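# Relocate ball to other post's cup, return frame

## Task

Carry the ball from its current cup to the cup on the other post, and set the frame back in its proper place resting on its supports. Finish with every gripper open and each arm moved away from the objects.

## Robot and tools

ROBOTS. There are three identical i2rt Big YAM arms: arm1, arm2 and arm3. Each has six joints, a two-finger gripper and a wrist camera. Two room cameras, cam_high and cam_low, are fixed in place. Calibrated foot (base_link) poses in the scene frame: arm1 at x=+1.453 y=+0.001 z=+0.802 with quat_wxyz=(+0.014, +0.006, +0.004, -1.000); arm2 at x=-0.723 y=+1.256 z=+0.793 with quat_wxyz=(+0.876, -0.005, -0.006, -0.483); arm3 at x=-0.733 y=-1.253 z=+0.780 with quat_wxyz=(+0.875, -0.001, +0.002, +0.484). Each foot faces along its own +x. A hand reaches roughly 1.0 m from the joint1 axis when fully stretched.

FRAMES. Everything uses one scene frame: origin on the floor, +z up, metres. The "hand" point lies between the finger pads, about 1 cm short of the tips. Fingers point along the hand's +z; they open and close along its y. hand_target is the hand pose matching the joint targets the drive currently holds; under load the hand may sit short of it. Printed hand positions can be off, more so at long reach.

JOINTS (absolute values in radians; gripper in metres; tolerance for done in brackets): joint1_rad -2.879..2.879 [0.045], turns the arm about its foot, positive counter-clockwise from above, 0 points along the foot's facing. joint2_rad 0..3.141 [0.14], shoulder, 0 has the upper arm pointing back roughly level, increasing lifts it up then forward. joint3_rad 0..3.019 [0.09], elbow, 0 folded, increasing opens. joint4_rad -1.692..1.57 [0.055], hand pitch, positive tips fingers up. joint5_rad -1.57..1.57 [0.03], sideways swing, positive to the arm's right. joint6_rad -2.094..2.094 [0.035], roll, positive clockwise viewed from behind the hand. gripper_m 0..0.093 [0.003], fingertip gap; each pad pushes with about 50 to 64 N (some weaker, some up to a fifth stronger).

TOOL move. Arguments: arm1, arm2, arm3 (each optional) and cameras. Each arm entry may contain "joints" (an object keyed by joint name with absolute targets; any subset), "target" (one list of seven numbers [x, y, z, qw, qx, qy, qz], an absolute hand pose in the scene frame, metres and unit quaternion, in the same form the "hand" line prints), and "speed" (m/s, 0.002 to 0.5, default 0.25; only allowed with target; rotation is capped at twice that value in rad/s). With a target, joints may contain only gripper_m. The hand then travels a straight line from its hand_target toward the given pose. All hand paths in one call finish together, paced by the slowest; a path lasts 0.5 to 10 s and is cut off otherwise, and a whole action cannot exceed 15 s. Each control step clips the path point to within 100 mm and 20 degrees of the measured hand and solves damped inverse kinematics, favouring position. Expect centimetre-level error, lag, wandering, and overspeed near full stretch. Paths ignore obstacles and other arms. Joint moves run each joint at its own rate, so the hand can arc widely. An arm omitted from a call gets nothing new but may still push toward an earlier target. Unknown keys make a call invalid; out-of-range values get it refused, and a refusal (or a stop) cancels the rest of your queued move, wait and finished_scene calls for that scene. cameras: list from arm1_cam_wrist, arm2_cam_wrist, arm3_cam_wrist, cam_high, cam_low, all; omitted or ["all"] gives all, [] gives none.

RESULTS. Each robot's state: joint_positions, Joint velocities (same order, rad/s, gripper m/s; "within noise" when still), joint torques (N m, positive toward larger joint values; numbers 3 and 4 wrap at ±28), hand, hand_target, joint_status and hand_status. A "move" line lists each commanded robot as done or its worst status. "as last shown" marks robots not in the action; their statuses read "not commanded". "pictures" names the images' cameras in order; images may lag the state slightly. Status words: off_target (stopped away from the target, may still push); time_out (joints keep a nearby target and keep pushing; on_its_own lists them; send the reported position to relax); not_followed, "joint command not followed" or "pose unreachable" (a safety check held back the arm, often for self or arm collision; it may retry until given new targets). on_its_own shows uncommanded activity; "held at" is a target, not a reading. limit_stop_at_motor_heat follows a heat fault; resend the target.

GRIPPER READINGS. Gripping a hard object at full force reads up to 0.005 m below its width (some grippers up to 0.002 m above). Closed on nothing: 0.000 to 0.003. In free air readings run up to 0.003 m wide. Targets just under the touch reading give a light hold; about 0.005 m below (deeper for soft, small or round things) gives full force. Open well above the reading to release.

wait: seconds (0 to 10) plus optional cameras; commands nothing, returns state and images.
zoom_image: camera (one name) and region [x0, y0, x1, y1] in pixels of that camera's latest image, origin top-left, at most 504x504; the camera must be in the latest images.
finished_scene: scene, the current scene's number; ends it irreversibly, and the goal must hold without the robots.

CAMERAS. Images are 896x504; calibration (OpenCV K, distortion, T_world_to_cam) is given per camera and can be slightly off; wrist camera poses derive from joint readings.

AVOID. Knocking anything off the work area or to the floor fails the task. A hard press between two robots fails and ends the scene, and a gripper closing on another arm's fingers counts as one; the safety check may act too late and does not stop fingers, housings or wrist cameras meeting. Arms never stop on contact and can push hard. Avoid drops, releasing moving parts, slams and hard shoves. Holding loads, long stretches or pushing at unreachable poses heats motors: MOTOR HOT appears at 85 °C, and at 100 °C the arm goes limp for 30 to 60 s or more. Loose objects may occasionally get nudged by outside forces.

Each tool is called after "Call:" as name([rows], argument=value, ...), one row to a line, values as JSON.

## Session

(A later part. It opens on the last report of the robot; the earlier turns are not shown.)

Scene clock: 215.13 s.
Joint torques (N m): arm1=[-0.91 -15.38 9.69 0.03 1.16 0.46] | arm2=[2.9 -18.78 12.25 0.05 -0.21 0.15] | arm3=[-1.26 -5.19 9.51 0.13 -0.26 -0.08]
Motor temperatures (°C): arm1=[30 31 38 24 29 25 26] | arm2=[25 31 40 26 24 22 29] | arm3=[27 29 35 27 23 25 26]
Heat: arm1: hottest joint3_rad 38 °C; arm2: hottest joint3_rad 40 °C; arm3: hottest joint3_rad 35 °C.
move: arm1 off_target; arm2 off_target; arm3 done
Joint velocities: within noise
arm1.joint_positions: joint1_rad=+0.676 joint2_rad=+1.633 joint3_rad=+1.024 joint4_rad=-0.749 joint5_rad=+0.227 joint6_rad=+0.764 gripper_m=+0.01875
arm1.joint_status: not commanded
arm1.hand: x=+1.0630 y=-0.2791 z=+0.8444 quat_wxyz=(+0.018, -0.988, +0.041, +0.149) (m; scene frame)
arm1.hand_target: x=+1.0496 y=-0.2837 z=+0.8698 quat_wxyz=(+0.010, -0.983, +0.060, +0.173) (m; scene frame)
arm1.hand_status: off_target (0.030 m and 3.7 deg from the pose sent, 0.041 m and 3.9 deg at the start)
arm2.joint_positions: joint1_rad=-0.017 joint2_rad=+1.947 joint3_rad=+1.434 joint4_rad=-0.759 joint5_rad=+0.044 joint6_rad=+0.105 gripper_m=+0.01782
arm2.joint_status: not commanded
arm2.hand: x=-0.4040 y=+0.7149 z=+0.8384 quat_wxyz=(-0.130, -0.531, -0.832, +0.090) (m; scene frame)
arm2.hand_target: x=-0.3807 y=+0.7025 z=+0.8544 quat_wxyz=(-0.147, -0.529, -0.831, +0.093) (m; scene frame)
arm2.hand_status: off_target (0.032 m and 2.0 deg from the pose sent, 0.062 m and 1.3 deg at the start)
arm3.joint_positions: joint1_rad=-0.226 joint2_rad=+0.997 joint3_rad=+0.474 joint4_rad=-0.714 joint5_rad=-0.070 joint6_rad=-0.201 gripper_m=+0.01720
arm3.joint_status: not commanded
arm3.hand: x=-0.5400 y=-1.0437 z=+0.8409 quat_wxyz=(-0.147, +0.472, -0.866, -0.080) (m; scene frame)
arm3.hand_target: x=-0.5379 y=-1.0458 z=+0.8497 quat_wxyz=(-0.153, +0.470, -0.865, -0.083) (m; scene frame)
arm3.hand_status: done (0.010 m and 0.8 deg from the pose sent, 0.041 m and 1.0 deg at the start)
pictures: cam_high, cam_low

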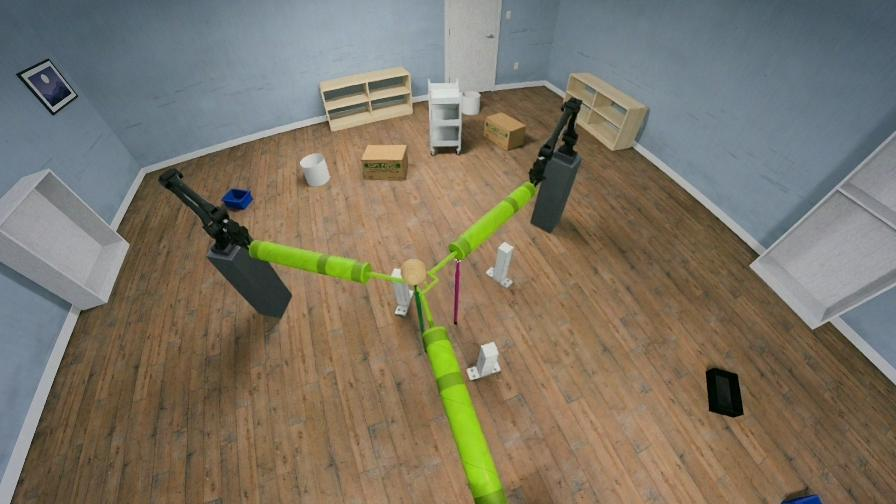

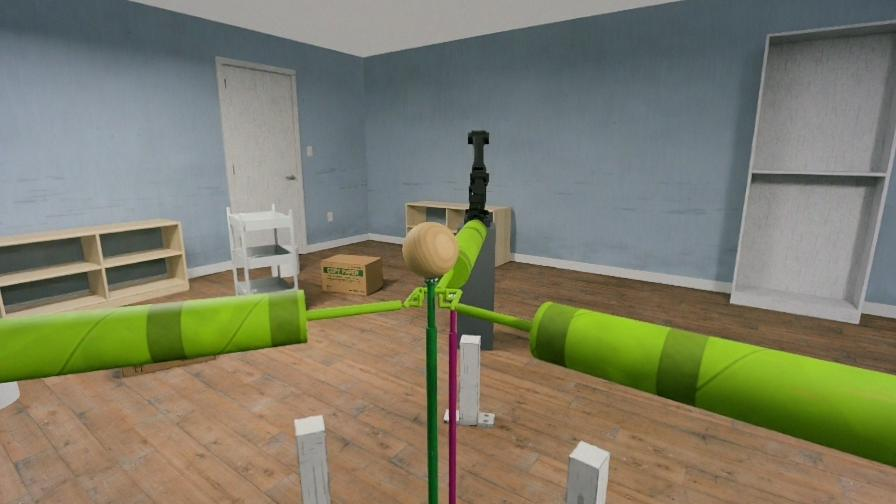

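Call:
move(arm1={"target":[1.052,-0.293,0.885,0.0106,-0.983,0.0601,0.1733],"speed":0.1}, arm2={"target":[-0.374,0.690,0.872,0.1464,0.5291,0.8306,-0.0933],"speed":0.1}, arm3={"target":[-0.535,-1.055,0.867,0.1526,-0.47,0.8654,0.0828],"speed":0.1}, cameras=["cam_low","cam_high"])

Call:
zoom_image(camera="cam_low", region=[390, 250, 470, 310])

Call:
zoom_image(camera="cam_high", region=[390, 240, 470, 300])

Scene clock: 251.20 s.
Joint torques (N m): arm1=[-1.32 -16.5 10.43 -0.54 1.21 0.41] | arm2=[3.02 -19.31 12.77 -0.01 -0.32 0.15] | arm3=[-0.97 -4.6 11.59 -0.9 -0.22 -0.09]
Motor temperatures (°C): arm1=[30 31 40 24 30 25 27] | arm2=[25 36 50 26 23 22 29] | arm3=[27 28 35 27 23 25 27]
Heat: arm1: hottest joint3_rad 40 °C; arm2: hottest joint3_rad 50 °C; arm3: hottest joint3_rad 35 °C.
move: arm1 off_target; arm2 off_target; arm3 off_target
Joint velocities: within noise
arm1.joint_positions: joint1_rad=+0.700 joint2_rad=+1.633 joint3_rad=+1.046 joint4_rad=-0.780 joint5_rad=+0.231 joint6_rad=+0.789 gripper_m=+0.01875
arm1.joint_status: not commanded
arm1.hand: x=+1.0676 y=-0.2897 z=+0.8509 quat_wxyz=(+0.019, -0.988, +0.041, +0.147) (m; scene frame)
arm1.hand_target: x=+1.0528 y=-0.2924 z=+0.8845 quat_wxyz=(+0.010, -0.983, +0.060, +0.173) (m; scene frame)
arm1.hand_status: off_target (0.038 m and 3.9 deg from the pose sent, 0.044 m and 3.7 deg at the start)
arm2.joint_positions: joint1_rad=-0.020 joint2_rad=+1.958 joint3_rad=+1.496 joint4_rad=-0.818 joint5_rad=+0.046 joint6_rad=+0.104 gripper_m=+0.01782
arm2.joint_status: not commanded
arm2.hand: x=-0.4000 y=+0.7049 z=+0.8530 quat_wxyz=(-0.126, -0.532, -0.832, +0.089) (m; scene frame)
arm2.hand_target: x=-0.3749 y=+0.6918 z=+0.8727 quat_wxyz=(-0.147, -0.529, -0.831, +0.093) (m; scene frame)
arm2.hand_status: off_target (0.035 m and 2.5 deg from the pose sent, 0.051 m and 2.0 deg at the start)
arm3.joint_positions: joint1_rad=-0.264 joint2_rad=+0.950 joint3_rad=+0.475 joint4_rad=-0.761 joint5_rad=-0.084 joint6_rad=-0.237 gripper_m=+0.01720
arm3.joint_status: not commanded
arm3.hand: x=-0.5394 y=-1.0546 z=+0.8499 quat_wxyz=(-0.148, +0.472, -0.865, -0.081) (m; scene frame)
arm3.hand_target: x=-0.5349 y=-1.0546 z=+0.8662 quat_wxyz=(-0.153, +0.470, -0.865, -0.083) (m; scene frame)
arm3.hand_status: off_target (0.018 m and 0.5 deg from the pose sent, 0.029 m and 0.8 deg at the start)
pictures: cam_high, cam_low

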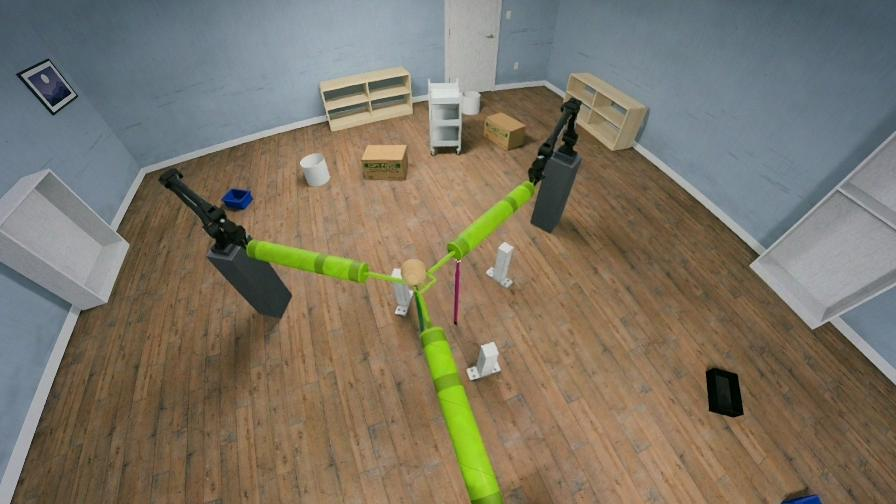

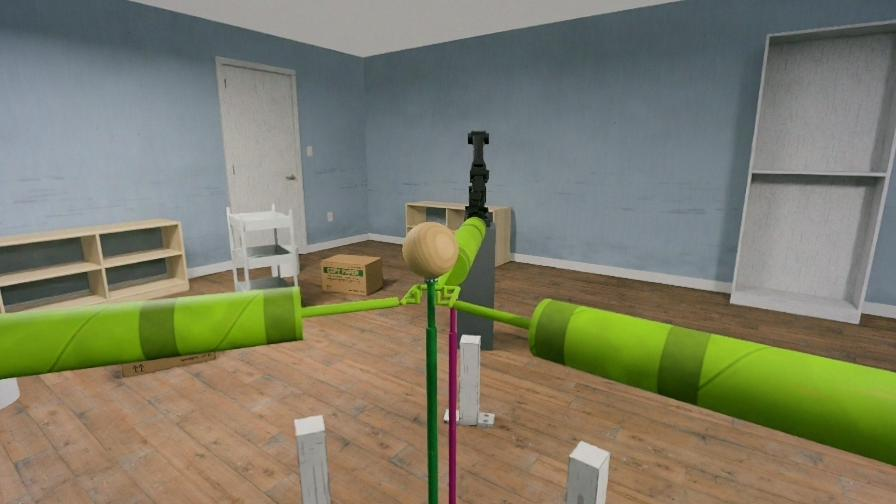

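Scaled by 6.300 from the camera's 896x504 image, which has a finer 1280x720 frame.

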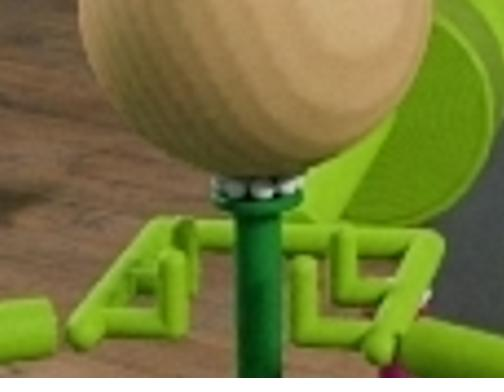

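Scaled by 6.300 from the camera's 896x504 image, which has a finer 1280x720 frame.

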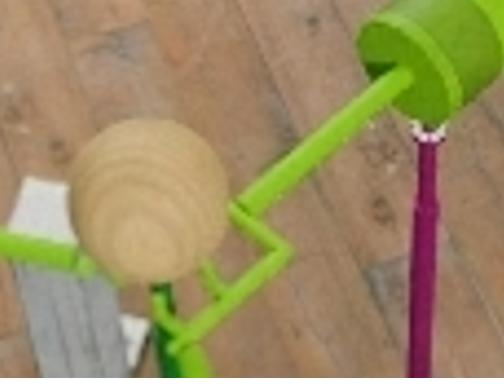

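Call:
move(arm1={"target":[1.055,-0.291,0.965,0.0106,-0.983,0.0601,0.1733],"speed":0.06}, arm2={"target":[-0.371,0.690,0.952,0.1464,0.5291,0.8306,-0.0933],"speed":0.06}, arm3={"target":[-0.530,-1.054,0.947,0.1526,-0.47,0.8654,0.0828],"speed":0.06}, cameras=["cam_low","cam_high"])

Call:
zoom_image(camera="cam_low", region=[380, 200, 480, 300])

Scene clock: 259.53 s.
Joint torques (N m): arm1=[-1.32 -16.5 12.37 -0.9 1.17 0.42] | arm2=[3.25 -24.64 13.44 -0.21 -0.44 0.17] | arm3=[-1.38 -5.07 14.11 -1.13 -0.37 -0.06]
Motor temperatures (°C): arm1=[30 31 40 24 30 25 27] | arm2=[25 35 52 26 23 22 29] | arm3=[27 28 37 27 23 25 27]
Heat: arm1: hottest joint3_rad 40 °C; arm2: hottest joint3_rad 52 °C; arm3: hottest joint3_rad 37 °C.
move: arm1 off_target; arm2 off_target; arm3 off_target
Joint velocities: within noise
arm1.joint_positions: joint1_rad=+0.702 joint2_rad=+1.543 joint3_rad=+1.145 joint4_rad=-0.984 joint5_rad=+0.232 joint6_rad=+0.789 gripper_m=+0.01875
arm1.joint_status: not commanded
arm1.hand: x=+1.0696 y=-0.2884 z=+0.9206 quat_wxyz=(+0.024, -0.989, +0.039, +0.142) (m; scene frame)
arm1.hand_target: x=+1.0563 y=-0.2901 z=+0.9642 quat_wxyz=(+0.010, -0.983, +0.060, +0.173) (m; scene frame)
arm1.hand_status: off_target (0.047 m and 4.6 deg from the pose sent, 0.115 m and 3.9 deg at the start)
arm2.joint_positions: joint1_rad=-0.020 joint2_rad=+1.958 joint3_rad=+1.610 joint4_rad=-1.001 joint5_rad=+0.048 joint6_rad=+0.104 gripper_m=+0.01782
arm2.joint_status: not commanded
arm2.hand: x=-0.4003 y=+0.7043 z=+0.8889 quat_wxyz=(-0.095, -0.535, -0.836, +0.075) (m; scene frame)
arm2.hand_target: x=-0.3736 y=+0.6938 z=+0.9522 quat_wxyz=(-0.147, -0.529, -0.831, +0.093) (m; scene frame)
arm2.hand_status: off_target (0.071 m and 6.3 deg from the pose sent, 0.104 m and 2.5 deg at the start)
arm3.joint_positions: joint1_rad=-0.274 joint2_rad=+0.887 joint3_rad=+0.634 joint4_rad=-1.013 joint5_rad=-0.084 joint6_rad=-0.250 gripper_m=+0.01720
arm3.joint_status: not commanded
arm3.hand: x=-0.5357 y=-1.0550 z=+0.9161 quat_wxyz=(-0.136, +0.474, -0.867, -0.076) (m; scene frame)
arm3.hand_target: x=-0.5301 y=-1.0538 z=+0.9454 quat_wxyz=(-0.153, +0.470, -0.865, -0.082) (m; scene frame)
arm3.hand_status: off_target (0.031 m and 2.1 deg from the pose sent, 0.098 m and 0.6 deg at the start)
pictures: cam_high, cam_low

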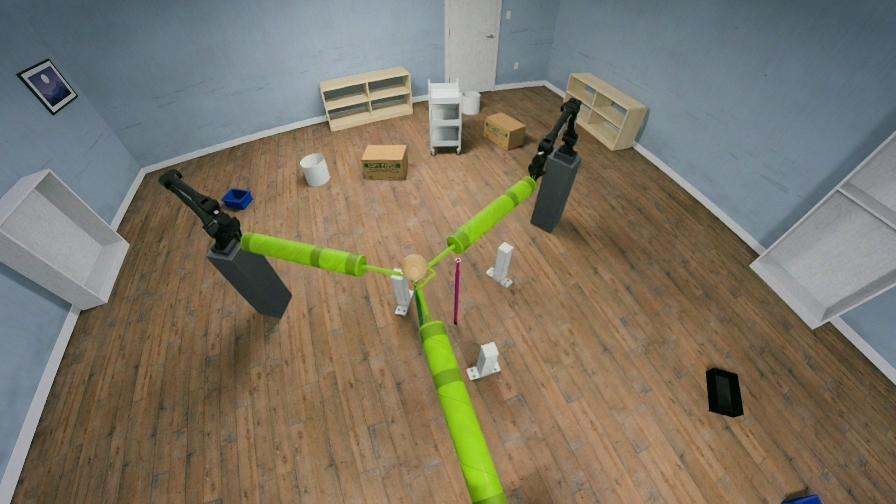

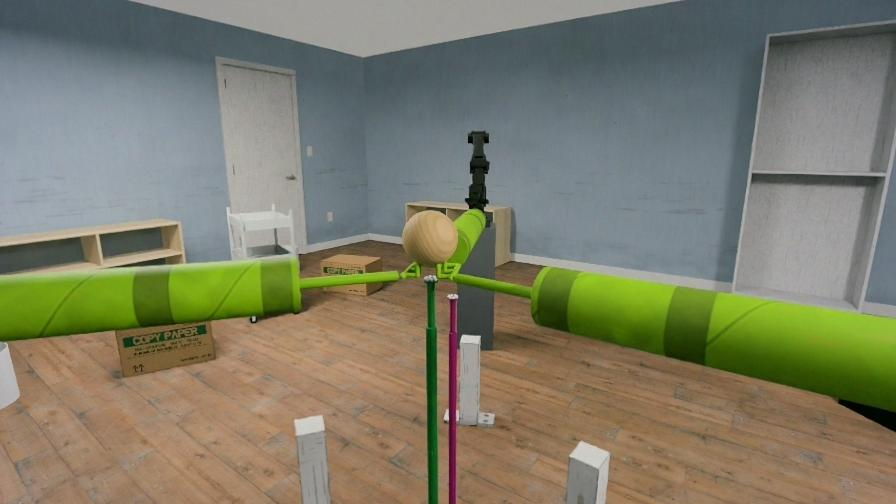

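Scaled by 5.040 from the camera's 896x504 image, which has a finer 1280x720 frame.

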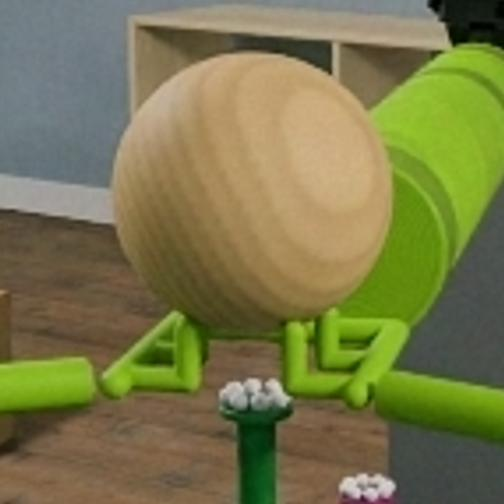

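Call:
move(arm1={"target":[0.944,-0.045,0.948,0.0106,-0.983,0.0601,0.1733],"speed":0.1}, arm2={"target":[-0.5,0.934,0.93,0.1464,0.5291,0.8306,-0.0933],"speed":0.1}, arm3={"target":[-0.652,-0.811,0.94,0.1526,-0.47,0.8654,0.0828],"speed":0.1}, cameras=["cam_low","cam_high"])

Call:
zoom_image(camera="cam_low", region=[400, 200, 500, 310])

Call:
zoom_image(camera="cam_high", region=[400, 210, 500, 290])

Scene clock: 273.97 s.
Joint torques (N m): arm1=[-3.19 -14.56 11.96 0.16 0.29 0.3] | arm2=[2.67 -13.45 7.86 0.68 -0.1 0.24] | arm3=[2.55 -9.23 13.41 0.09 -0.09 0.34]
Motor temperatures (°C): arm1=[30 32 39 24 30 25 27] | arm2=[25 35 50 26 23 22 29] | arm3=[27 28 38 27 24 25 27]
Heat: arm1: hottest joint3_rad 39 °C; arm2: hottest joint3_rad 50 °C; arm3: hottest joint3_rad 38 °C.
move: arm1 off_target; arm2 off_target; arm3 off_target
Joint velocities: within noise
arm1.joint_positions: joint1_rad=+0.111 joint2_rad=+1.525 joint3_rad=+1.103 joint4_rad=-0.851 joint5_rad=+0.067 joint6_rad=+0.211 gripper_m=+0.01875
arm1.joint_status: not commanded
arm1.hand: x=+0.9614 y=-0.0574 z=+0.9166 quat_wxyz=(+0.011, -0.988, +0.040, +0.147) (m; scene frame)
arm1.hand_target: x=+0.9453 y=-0.0449 z=+0.9481 quat_wxyz=(+0.011, -0.983, +0.060, +0.174) (m; scene frame)
arm1.hand_status: off_target (0.038 m and 3.9 deg from the pose sent, 0.275 m and 4.6 deg at the start)
arm2.joint_positions: joint1_rad=+0.053 joint2_rad=+1.290 joint3_rad=+0.839 joint4_rad=-0.853 joint5_rad=+0.062 joint6_rad=+0.161 gripper_m=+0.01782
arm2.joint_status: not commanded
arm2.hand: x=-0.5077 y=+0.9325 z=+0.9090 quat_wxyz=(-0.117, -0.528, -0.837, +0.084) (m; scene frame)
arm2.hand_target: x=-0.5002 y=+0.9340 z=+0.9295 quat_wxyz=(-0.146, -0.529, -0.831, +0.093) (m; scene frame)
arm2.hand_status: off_target (0.022 m and 3.6 deg from the pose sent, 0.254 m and 6.3 deg at the start)
arm3.joint_positions: joint1_rad=+0.407 joint2_rad=+1.366 joint3_rad=+0.982 joint4_rad=-0.905 joint5_rad=+0.158 joint6_rad=+0.400 gripper_m=+0.01721
arm3.joint_status: not commanded
arm3.hand: x=-0.6400 y=-0.8286 z=+0.9160 quat_wxyz=(-0.146, +0.472, -0.867, -0.062) (m; scene frame)
arm3.hand_target: x=-0.6521 y=-0.8121 z=+0.9400 quat_wxyz=(-0.152, +0.470, -0.865, -0.084) (m; scene frame)
arm3.hand_status: off_target (0.032 m and 2.5 deg from the pose sent, 0.271 m and 2.1 deg at the start)
pictures: cam_high, cam_low

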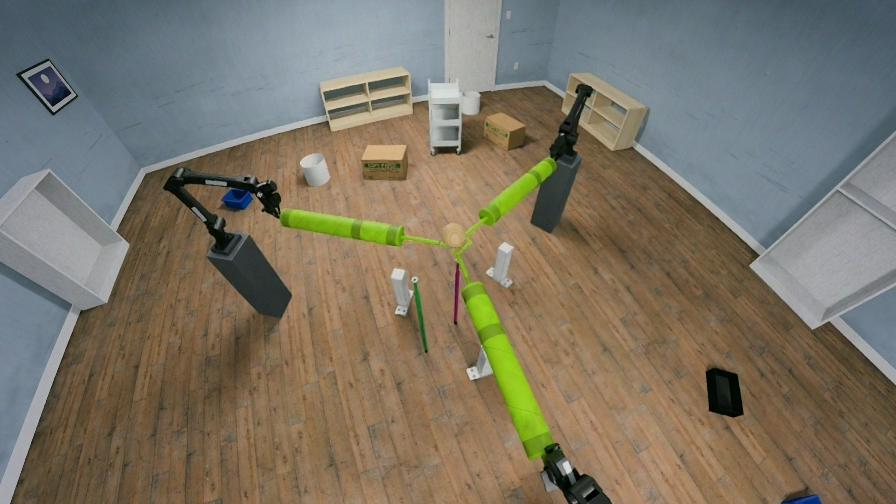

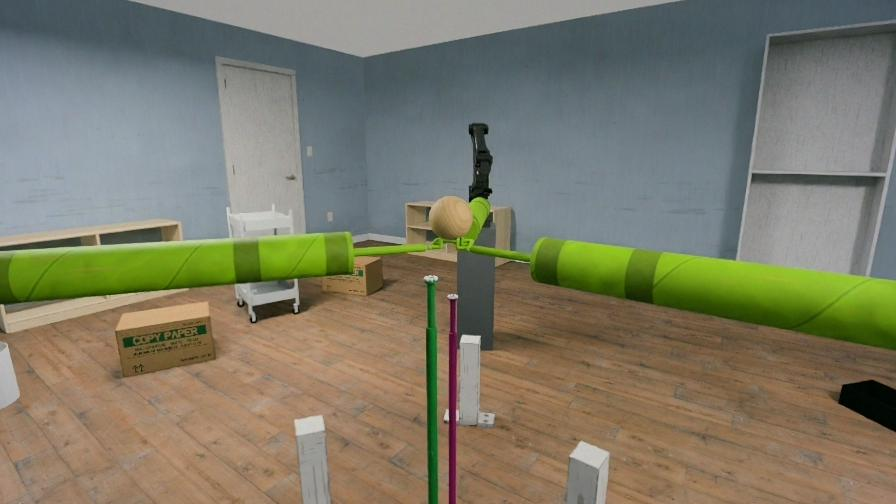

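Scaled by 4.582 from the camera's 896x504 image, which has a finer 1280x720 frame.

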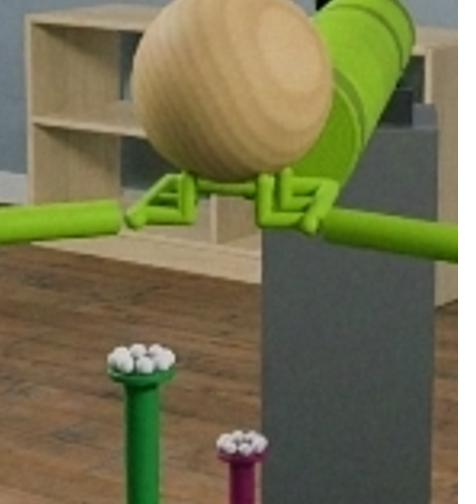

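Scaled by 5.040 from the camera's 896x504 image, which has a finer 1280x720 frame.

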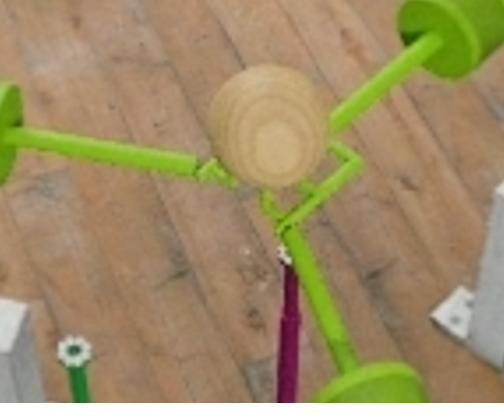

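Call:
move(arm1={"target":[0.929,-0.011,0.935,0.0106,-0.983,0.0601,0.1733],"speed":0.08}, arm2={"target":[-0.516,0.968,0.923,0.1464,0.5291,0.8306,-0.0933],"speed":0.08}, arm3={"target":[-0.668,-0.777,0.93,0.1526,-0.47,0.8654,0.0828],"speed":0.08}, cameras=[])

Call:
move(arm1={"target":[0.929,-0.011,0.857,0.0106,-0.983,0.0601,0.1733],"speed":0.08}, arm2={"target":[-0.516,0.968,0.838,0.1464,0.5291,0.8306,-0.0933],"speed":0.08}, arm3={"target":[-0.668,-0.777,0.85,0.1526,-0.47,0.8654,0.0828],"speed":0.08}, cameras=["cam_low","cam_high"])

Call:
zoom_image(camera="cam_low", region=[410, 220, 500, 310])

Call:
zoom_image(camera="cam_high", region=[410, 210, 510, 290])

Scene clock: 292.07 s.
Joint torques (N m): arm1=[-3.19 -15.15 11.69 0.25 0.15 0.31] | arm2=[2.67 -11.63 7.86 0.5 -0.09 0.24] | arm3=[2.61 -10.46 13.37 0.17 0.06 0.33]
Motor temperatures (°C): arm1=[30 31 44 24 29 25 27] | arm2=[25 35 46 26 23 22 30] | arm3=[27 29 39 27 23 25 27]
Heat: arm1: hottest joint3_rad 44 °C; arm2: hottest joint3_rad 46 °C; arm3: hottest joint3_rad 39 °C.
move: arm1 off_target; arm2 off_target; arm3 off_target
Joint velocities: within noise
arm1.joint_positions: joint1_rad=+0.035 joint2_rad=+1.568 joint3_rad=+1.118 joint4_rad=-0.818 joint5_rad=+0.044 joint6_rad=+0.139 gripper_m=+0.01875
arm1.joint_status: not commanded
arm1.hand: x=+0.9462 y=-0.0244 z=+0.9042 quat_wxyz=(+0.011, -0.988, +0.040, +0.147) (m; scene frame)
arm1.hand_target: x=+0.9304 y=-0.0110 z=+0.9349 quat_wxyz=(+0.011, -0.983, +0.060, +0.174) (m; scene frame)
arm1.hand_status: off_target (0.038 m and 3.9 deg from the pose sent, 0.060 m and 3.9 deg at the start)
arm2.joint_positions: joint1_rad=+0.077 joint2_rad=+1.190 joint3_rad=+0.744 joint4_rad=-0.853 joint5_rad=+0.070 joint6_rad=+0.183 gripper_m=+0.01782
arm2.joint_status: not commanded
arm2.hand: x=-0.5223 y=+0.9660 z=+0.9048 quat_wxyz=(-0.120, -0.527, -0.837, +0.086) (m; scene frame)
arm2.hand_target: x=-0.5162 y=+0.9679 z=+0.9224 quat_wxyz=(-0.146, -0.529, -0.831, +0.093) (m; scene frame)
arm2.hand_status: off_target (0.019 m and 3.3 deg from the pose sent, 0.039 m and 3.6 deg at the start)
arm3.joint_positions: joint1_rad=+0.454 joint2_rad=+1.459 joint3_rad=+1.049 joint4_rad=-0.889 joint5_rad=+0.170 joint6_rad=+0.446 gripper_m=+0.01721
arm3.joint_status: not commanded
arm3.hand: x=-0.6549 y=-0.7958 z=+0.9055 quat_wxyz=(-0.145, +0.472, -0.868, -0.061) (m; scene frame)
arm3.hand_target: x=-0.6681 y=-0.7783 z=+0.9301 quat_wxyz=(-0.152, +0.470, -0.865, -0.083) (m; scene frame)
arm3.hand_status: off_target (0.034 m and 2.7 deg from the pose sent, 0.060 m and 2.6 deg at the start)
pictures: none
No camera images: "cameras" was empty.

Scene clock: 293.77 s.
Joint torques (N m): arm1=[-2.43 -16.26 7.73 1.2 0.15 0.37] | arm2=[2.26 -8.47 6.86 1.43 -0.05 0.18] | arm3=[1.2 -11.28 9.5 1.24 0.18 0.19]
Motor temperatures (°C): arm1=[30 32 43 24 29 25 27] | arm2=[25 35 46 26 23 22 30] | arm3=[27 29 39 27 23 25 27]
Heat: arm1: hottest joint3_rad 43 °C; arm2: hottest joint3_rad 46 °C; arm3: hottest joint3_rad 39 °C.
move: arm1 off_target; arm2 off_target; arm3 off_target
Joint velocities: within noise
arm1.joint_positions: joint1_rad=+0.027 joint2_rad=+1.676 joint3_rad=+1.054 joint4_rad=-0.634 joint5_rad=+0.044 joint6_rad=+0.134 gripper_m=+0.01875
arm1.joint_status: not commanded
arm1.hand: x=+0.9367 y=-0.0205 z=+0.8397 quat_wxyz=(+0.011, -0.987, +0.041, +0.153) (m; scene frame)
arm1.hand_target: x=+0.9292 y=-0.0111 z=+0.8570 quat_wxyz=(+0.011, -0.983, +0.060, +0.173) (m; scene frame)
arm1.hand_status: off_target (0.021 m and 3.2 deg from the pose sent, 0.052 m and 3.9 deg at the start)
arm2.joint_positions: joint1_rad=+0.083 joint2_rad=+1.291 joint3_rad=+0.600 joint4_rad=-0.590 joint5_rad=+0.070 joint6_rad=+0.191 gripper_m=+0.01782
arm2.joint_status: not commanded
arm2.hand: x=-0.5246 y=+0.9722 z=+0.8331 quat_wxyz=(-0.129, -0.527, -0.835, +0.089) (m; scene frame)
arm2.hand_target: x=-0.5161 y=+0.9681 z=+0.8383 quat_wxyz=(-0.146, -0.529, -0.831, +0.093) (m; scene frame)
arm2.hand_status: off_target (0.011 m and 2.2 deg from the pose sent, 0.067 m and 3.2 deg at the start)
arm3.joint_positions: joint1_rad=+0.470 joint2_rad=+1.564 joint3_rad=+0.968 joint4_rad=-0.696 joint5_rad=+0.168 joint6_rad=+0.459 gripper_m=+0.01721
arm3.joint_status: not commanded
arm3.hand: x=-0.6619 y=-0.7872 z=+0.8392 quat_wxyz=(-0.145, +0.473, -0.867, -0.067) (m; scene frame)
arm3.hand_target: x=-0.6680 y=-0.7773 z=+0.8501 quat_wxyz=(-0.152, +0.470, -0.865, -0.083) (m; scene frame)
arm3.hand_status: off_target (0.016 m and 2.1 deg from the pose sent, 0.060 m and 2.7 deg at the start)
pictures: cam_high, cam_low

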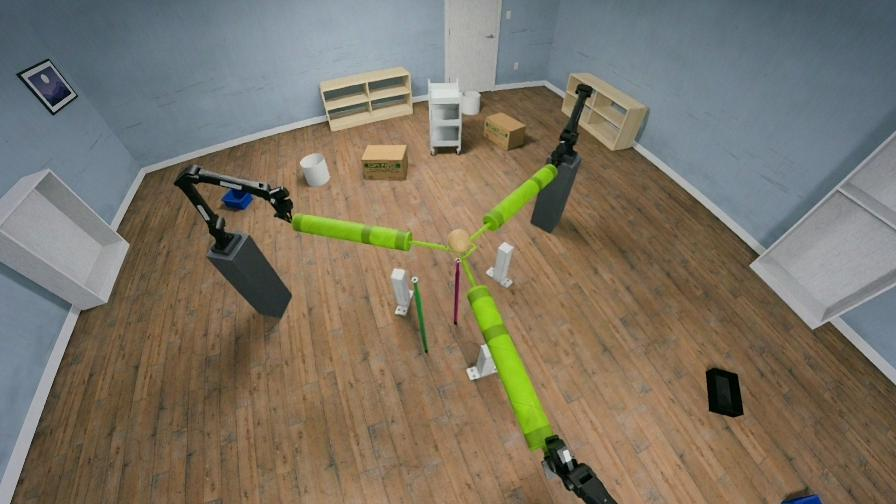

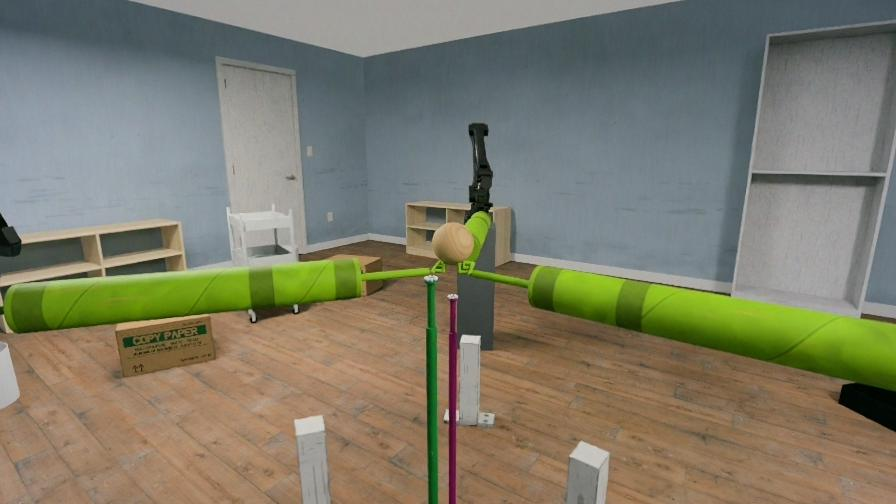

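Scaled by 5.600 from the camera's 896x504 image, which has a finer 1280x720 frame.

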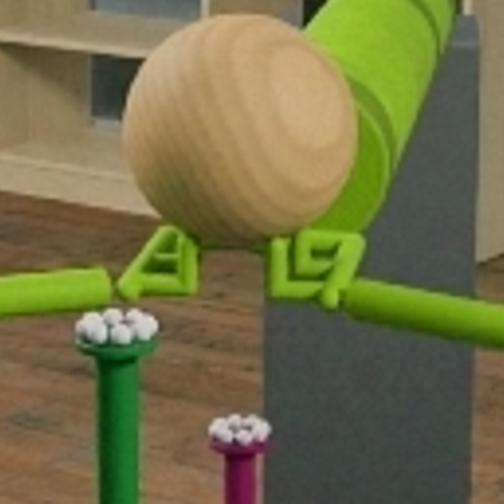

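Scaled by 5.040 from the camera's 896x504 image, which has a finer 1280x720 frame.

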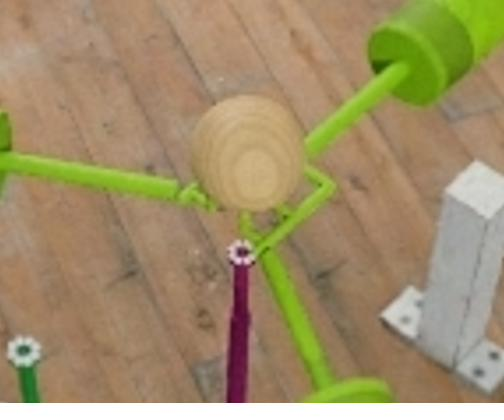

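Call:
move(arm1={"target":[0.93,-0.012,0.779,0.0106,-0.983,0.0601,0.1733],"speed":0.08}, arm2={"target":[-0.516,0.966,0.763,0.1464,0.5291,0.8306,-0.0933],"speed":0.08}, arm3={"target":[-0.668,-0.779,0.773,0.1526,-0.47,0.8654,0.0828],"speed":0.08}, cameras=["cam_low","cam_high"])

Call:
zoom_image(camera="cam_low", region=[410, 240, 500, 330])

Call:
zoom_image(camera="cam_high", region=[410, 210, 510, 290])

Scene clock: 311.33 s.
Joint torques (N m): arm1=[-2.14 -16.85 6.11 1.22 0.19 0.4] | arm2=[1.96 -9.52 5.04 1.52 -0.08 0.15] | arm3=[1.14 -11.69 7.88 1.35 0.11 0.18]
Motor temperatures (°C): arm1=[30 32 40 24 28 25 27] | arm2=[25 34 43 26 23 22 30] | arm3=[27 29 40 27 23 25 27]
Heat: arm1: hottest joint3_rad 40 °C; arm2: hottest joint3_rad 43 °C; arm3: hottest joint3_rad 40 °C.
move: arm1 off_target; arm2 off_target; arm3 off_target
Joint velocities: within noise
arm1.joint_positions: joint1_rad=+0.027 joint2_rad=+1.813 joint3_rad=+0.992 joint4_rad=-0.427 joint5_rad=+0.044 joint6_rad=+0.134 gripper_m=+0.01875
arm1.joint_status: not commanded
arm1.hand: x=+0.9365 y=-0.0199 z=+0.7651 quat_wxyz=(+0.011, -0.987, +0.041, +0.157) (m; scene frame)
arm1.hand_target: x=+0.9302 y=-0.0121 z=+0.7789 quat_wxyz=(+0.011, -0.983, +0.060, +0.173) (m; scene frame)
arm1.hand_status: off_target (0.017 m and 2.9 deg from the pose sent, 0.062 m and 3.2 deg at the start)
arm2.joint_positions: joint1_rad=+0.083 joint2_rad=+1.503 joint3_rad=+0.523 joint4_rad=-0.301 joint5_rad=+0.070 joint6_rad=+0.191 gripper_m=+0.01782
arm2.joint_status: not commanded
arm2.hand: x=-0.5241 y=+0.9709 z=+0.7593 quat_wxyz=(-0.129, -0.527, -0.835, +0.089) (m; scene frame)
arm2.hand_target: x=-0.5161 y=+0.9661 z=+0.7633 quat_wxyz=(-0.146, -0.529, -0.831, +0.093) (m; scene frame)
arm2.hand_status: off_target (0.010 m and 2.1 deg from the pose sent, 0.071 m and 2.2 deg at the start)
arm3.joint_positions: joint1_rad=+0.470 joint2_rad=+1.698 joint3_rad=+0.889 joint4_rad=-0.478 joint5_rad=+0.170 joint6_rad=+0.459 gripper_m=+0.01721
arm3.joint_status: not commanded
arm3.hand: x=-0.6620 y=-0.7886 z=+0.7655 quat_wxyz=(-0.147, +0.472, -0.866, -0.068) (m; scene frame)
arm3.hand_target: x=-0.6680 y=-0.7793 z=+0.7730 quat_wxyz=(-0.152, +0.470, -0.865, -0.083) (m; scene frame)
arm3.hand_status: off_target (0.014 m and 1.8 deg from the pose sent, 0.067 m and 2.1 deg at the start)
pictures: cam_high, cam_low

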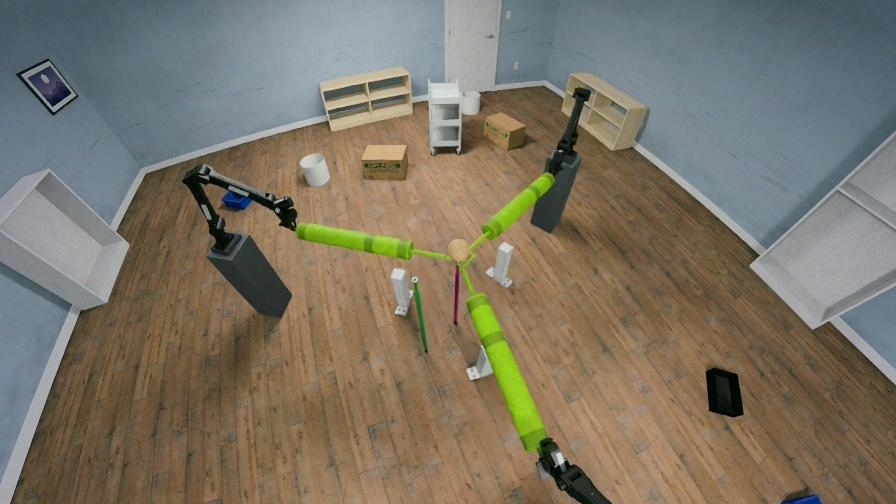

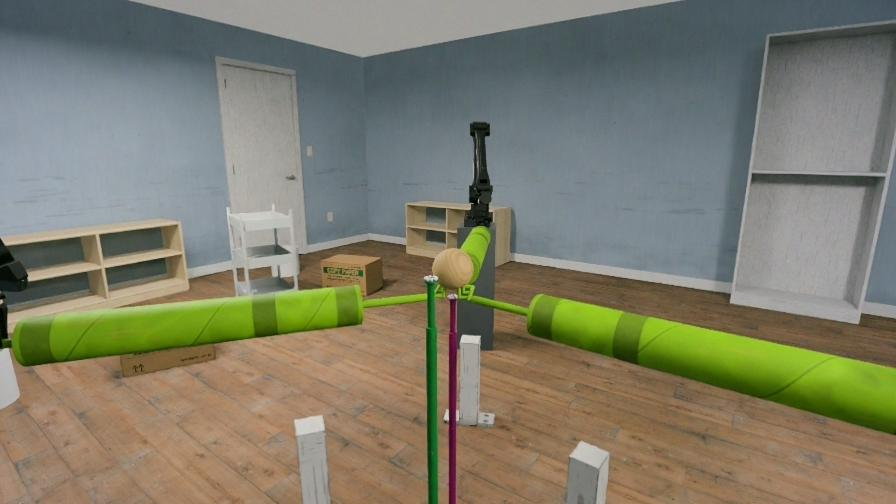

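Scaled by 5.600 from the camera's 896x504 image, which has a finer 1280x720 frame.

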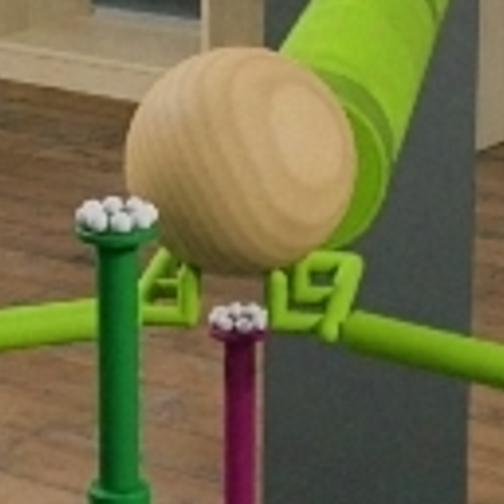

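Scaled by 5.040 from the camera's 896x504 image, which has a finer 1280x720 frame.

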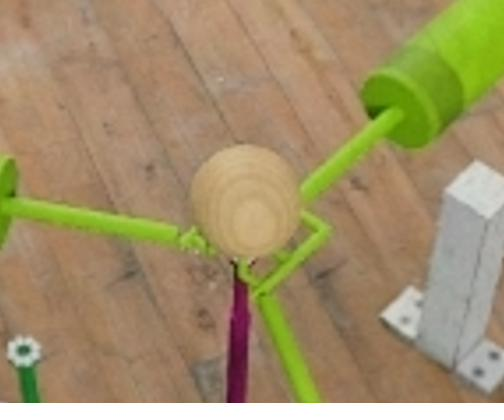

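Call:
move(arm1={"target":[0.932,-0.016,0.742,0.0106,-0.983,0.0601,0.1733],"speed":0.04}, arm2={"target":[-0.514,0.962,0.727,0.1464,0.5291,0.8306,-0.0933],"speed":0.04}, arm3={"target":[-0.666,-0.783,0.736,0.1526,-0.47,0.8654,0.0828],"speed":0.04}, cameras=["cam_low","cam_high"])

Call:
zoom_image(camera="cam_low", region=[410, 240, 500, 330])

Scene clock: 322.37 s.
Joint torques (N m): arm1=[-1.32 -16.44 5.33 1.39 0.3 0.48] | arm2=[1.79 -10.11 4.33 1.66 -0.1 0.13] | arm3=[0.67 -11.46 6.89 1.44 -0.09 0.12]
Motor temperatures (°C): arm1=[30 34 38 24 28 25 27] | arm2=[25 33 40 26 23 22 30] | arm3=[27 29 39 27 23 25 27]
Heat: arm1: hottest joint3_rad 38 °C; arm2: hottest joint3_rad 40 °C; arm3: hottest joint3_rad 39 °C.
move: arm1 off_target; arm2 off_target; arm3 done
Joint velocities: within noise
arm1.joint_positions: joint1_rad=+0.027 joint2_rad=+1.880 joint3_rad=+0.974 joint4_rad=-0.334 joint5_rad=+0.044 joint6_rad=+0.134 gripper_m=+0.01875
arm1.joint_status: not commanded
arm1.hand: x=+0.9367 y=-0.0196 z=+0.7329 quat_wxyz=(+0.011, -0.986, +0.041, +0.160) (m; scene frame)
arm1.hand_target: x=+0.9320 y=-0.0161 z=+0.7419 quat_wxyz=(+0.010, -0.983, +0.060, +0.173) (m; scene frame)
arm1.hand_status: off_target (0.011 m and 2.6 deg from the pose sent, 0.024 m and 2.9 deg at the start)
arm2.joint_positions: joint1_rad=+0.083 joint2_rad=+1.632 joint3_rad=+0.511 joint4_rad=-0.165 joint5_rad=+0.070 joint6_rad=+0.191 gripper_m=+0.01782
arm2.joint_status: not commanded
arm2.hand: x=-0.5235 y=+0.9700 z=+0.7233 quat_wxyz=(-0.126, -0.527, -0.836, +0.088) (m; scene frame)
arm2.hand_target: x=-0.5142 y=+0.9622 z=+0.7274 quat_wxyz=(-0.146, -0.529, -0.831, +0.093) (m; scene frame)
arm2.hand_status: off_target (0.013 m and 2.5 deg from the pose sent, 0.035 m and 2.1 deg at the start)
arm3.joint_positions: joint1_rad=+0.470 joint2_rad=+1.766 joint3_rad=+0.860 joint4_rad=-0.371 joint5_rad=+0.173 joint6_rad=+0.459 gripper_m=+0.01721
arm3.joint_status: not commanded
arm3.hand: x=-0.6617 y=-0.7898 z=+0.7333 quat_wxyz=(-0.151, +0.471, -0.866, -0.071) (m; scene frame)
arm3.hand_target: x=-0.6660 y=-0.7832 z=+0.7360 quat_wxyz=(-0.152, +0.470, -0.865, -0.083) (m; scene frame)
arm3.hand_status: done (0.009 m and 1.3 deg from the pose sent, 0.030 m and 1.8 deg at the start)
pictures: cam_high, cam_low

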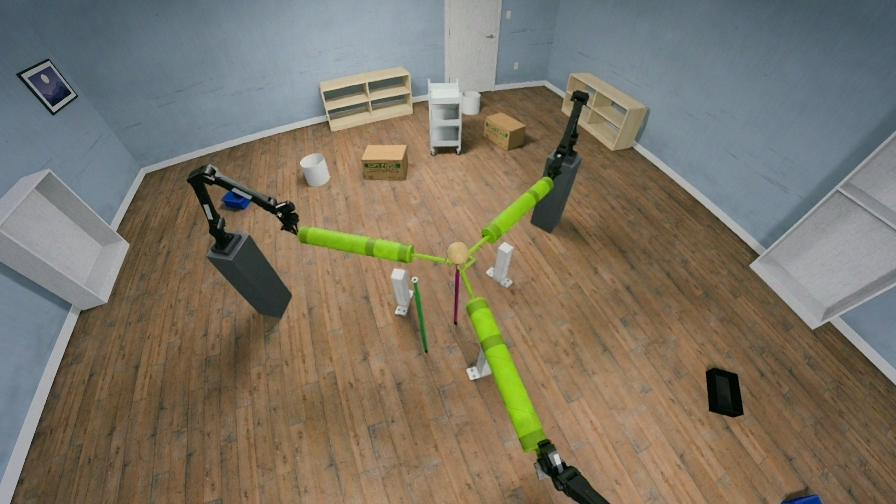

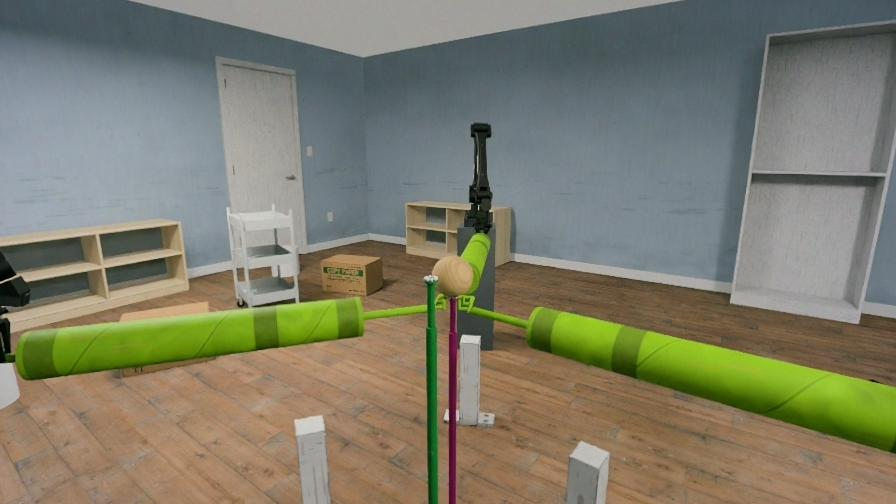

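Scaled by 5.600 from the camera's 896x504 image, which has a finer 1280x720 frame.

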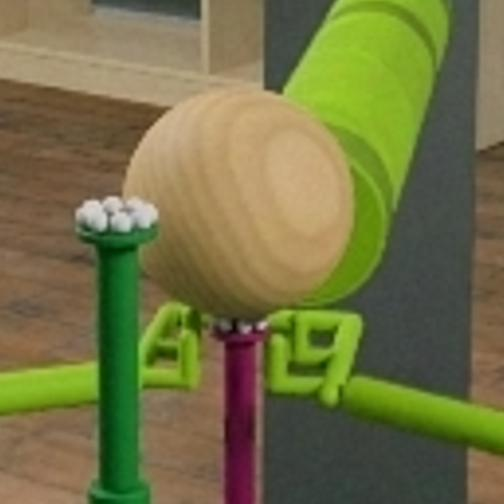

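Call:
move(arm1={"target":[0.932,-0.016,0.680,0.0106,-0.983,0.0601,0.1733],"speed":0.06}, arm2={"target":[-0.514,0.962,0.66,0.1464,0.5291,0.8306,-0.0933],"speed":0.06}, arm3={"target":[-0.666,-0.783,0.672,0.1526,-0.47,0.8654,0.0828],"speed":0.06}, cameras=["cam_low","cam_high"])

Call:
zoom_image(camera="cam_low", region=[410, 240, 500, 330])

Scene clock: 331.73 s.
Joint torques (N m): arm1=[-1.2 -16.91 4.31 1.33 0.31 0.49] | arm2=[1.9 -10.99 2.73 1.57 -0.04 0.13] | arm3=[0.62 -12.1 5.55 1.51 -0.11 0.11]
Motor temperatures (°C): arm1=[30 33 37 24 28 25 27] | arm2=[25 33 39 26 23 22 30] | arm3=[27 29 38 27 23 25 27]
Heat: arm1: hottest joint3_rad 37 °C; arm2: hottest joint3_rad 39 °C; arm3: hottest joint3_rad 38 °C.
move: arm1 off_target; arm2 off_target; arm3 done
Joint velocities: within noise
arm1.joint_positions: joint1_rad=+0.027 joint2_rad=+2.024 joint3_rad=+0.969 joint4_rad=-0.181 joint5_rad=+0.044 joint6_rad=+0.134 gripper_m=+0.01875
arm1.joint_status: not commanded
arm1.hand: x=+0.9366 y=-0.0191 z=+0.6724 quat_wxyz=(+0.010, -0.986, +0.041, +0.162) (m; scene frame)
arm1.hand_target: x=+0.9321 y=-0.0161 z=+0.6799 quat_wxyz=(+0.010, -0.983, +0.060, +0.173) (m; scene frame)
arm1.hand_status: off_target (0.009 m and 2.5 deg from the pose sent, 0.053 m and 2.6 deg at the start)
arm2.joint_positions: joint1_rad=+0.083 joint2_rad=+1.884 joint3_rad=+0.506 joint4_rad=+0.098 joint5_rad=+0.069 joint6_rad=+0.192 gripper_m=+0.01782
arm2.joint_status: not commanded
arm2.hand: x=-0.5237 y=+0.9700 z=+0.6584 quat_wxyz=(-0.129, -0.527, -0.835, +0.088) (m; scene frame)
arm2.hand_target: x=-0.5142 y=+0.9622 z=+0.6603 quat_wxyz=(-0.146, -0.529, -0.831, +0.093) (m; scene frame)
arm2.hand_status: off_target (0.013 m and 2.1 deg from the pose sent, 0.065 m and 2.5 deg at the start)
arm3.joint_positions: joint1_rad=+0.470 joint2_rad=+1.926 joint3_rad=+0.848 joint4_rad=-0.198 joint5_rad=+0.173 joint6_rad=+0.459 gripper_m=+0.01721
arm3.joint_status: not commanded
arm3.hand: x=-0.6618 y=-0.7897 z=+0.6703 quat_wxyz=(-0.151, +0.471, -0.866, -0.071) (m; scene frame)
arm3.hand_target: x=-0.6660 y=-0.7830 z=+0.6722 quat_wxyz=(-0.153, +0.470, -0.865, -0.083) (m; scene frame)
arm3.hand_status: done (0.008 m and 1.3 deg from the pose sent, 0.062 m and 1.3 deg at the start)
pictures: cam_high, cam_low

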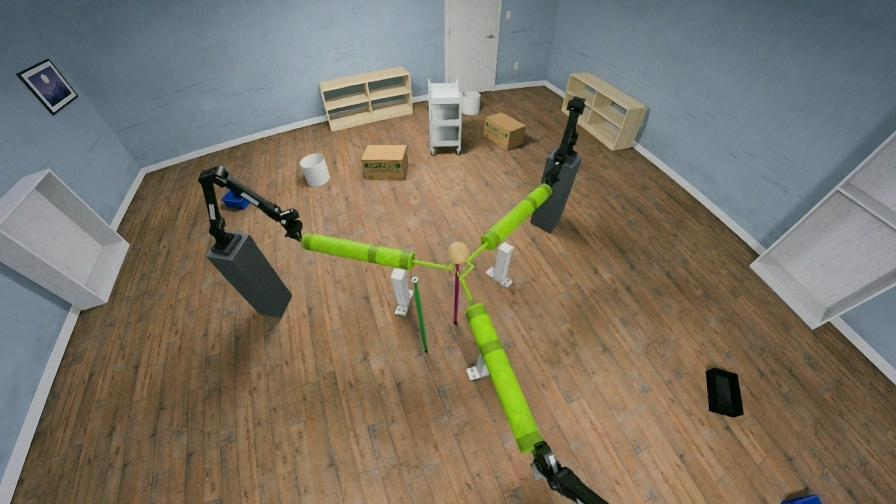

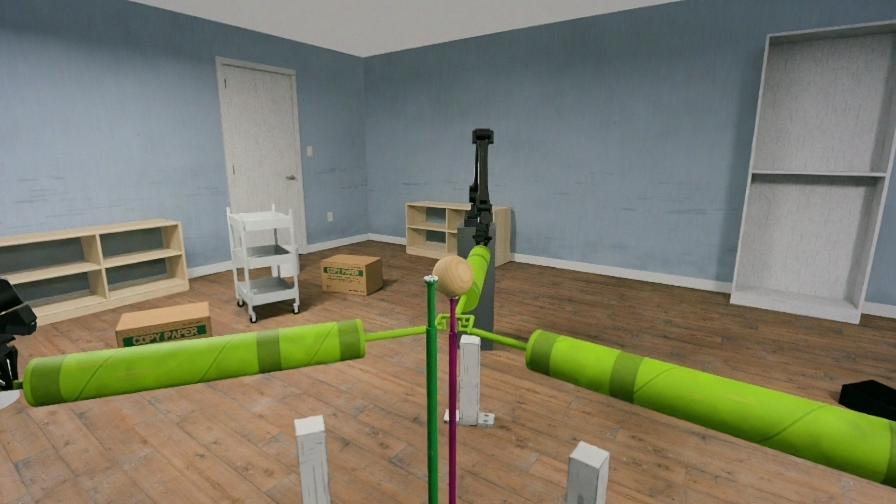

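Scaled by 5.600 from the camera's 896x504 image, which has a finer 1280x720 frame.

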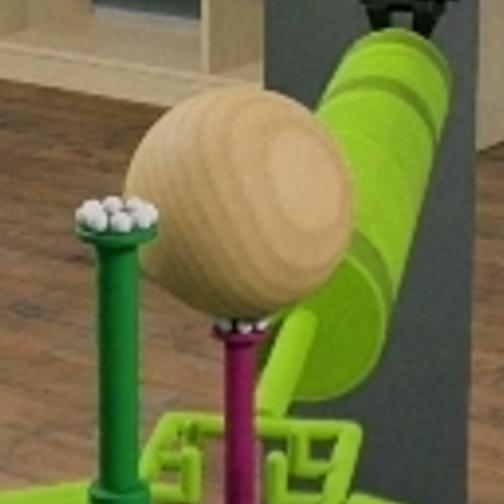

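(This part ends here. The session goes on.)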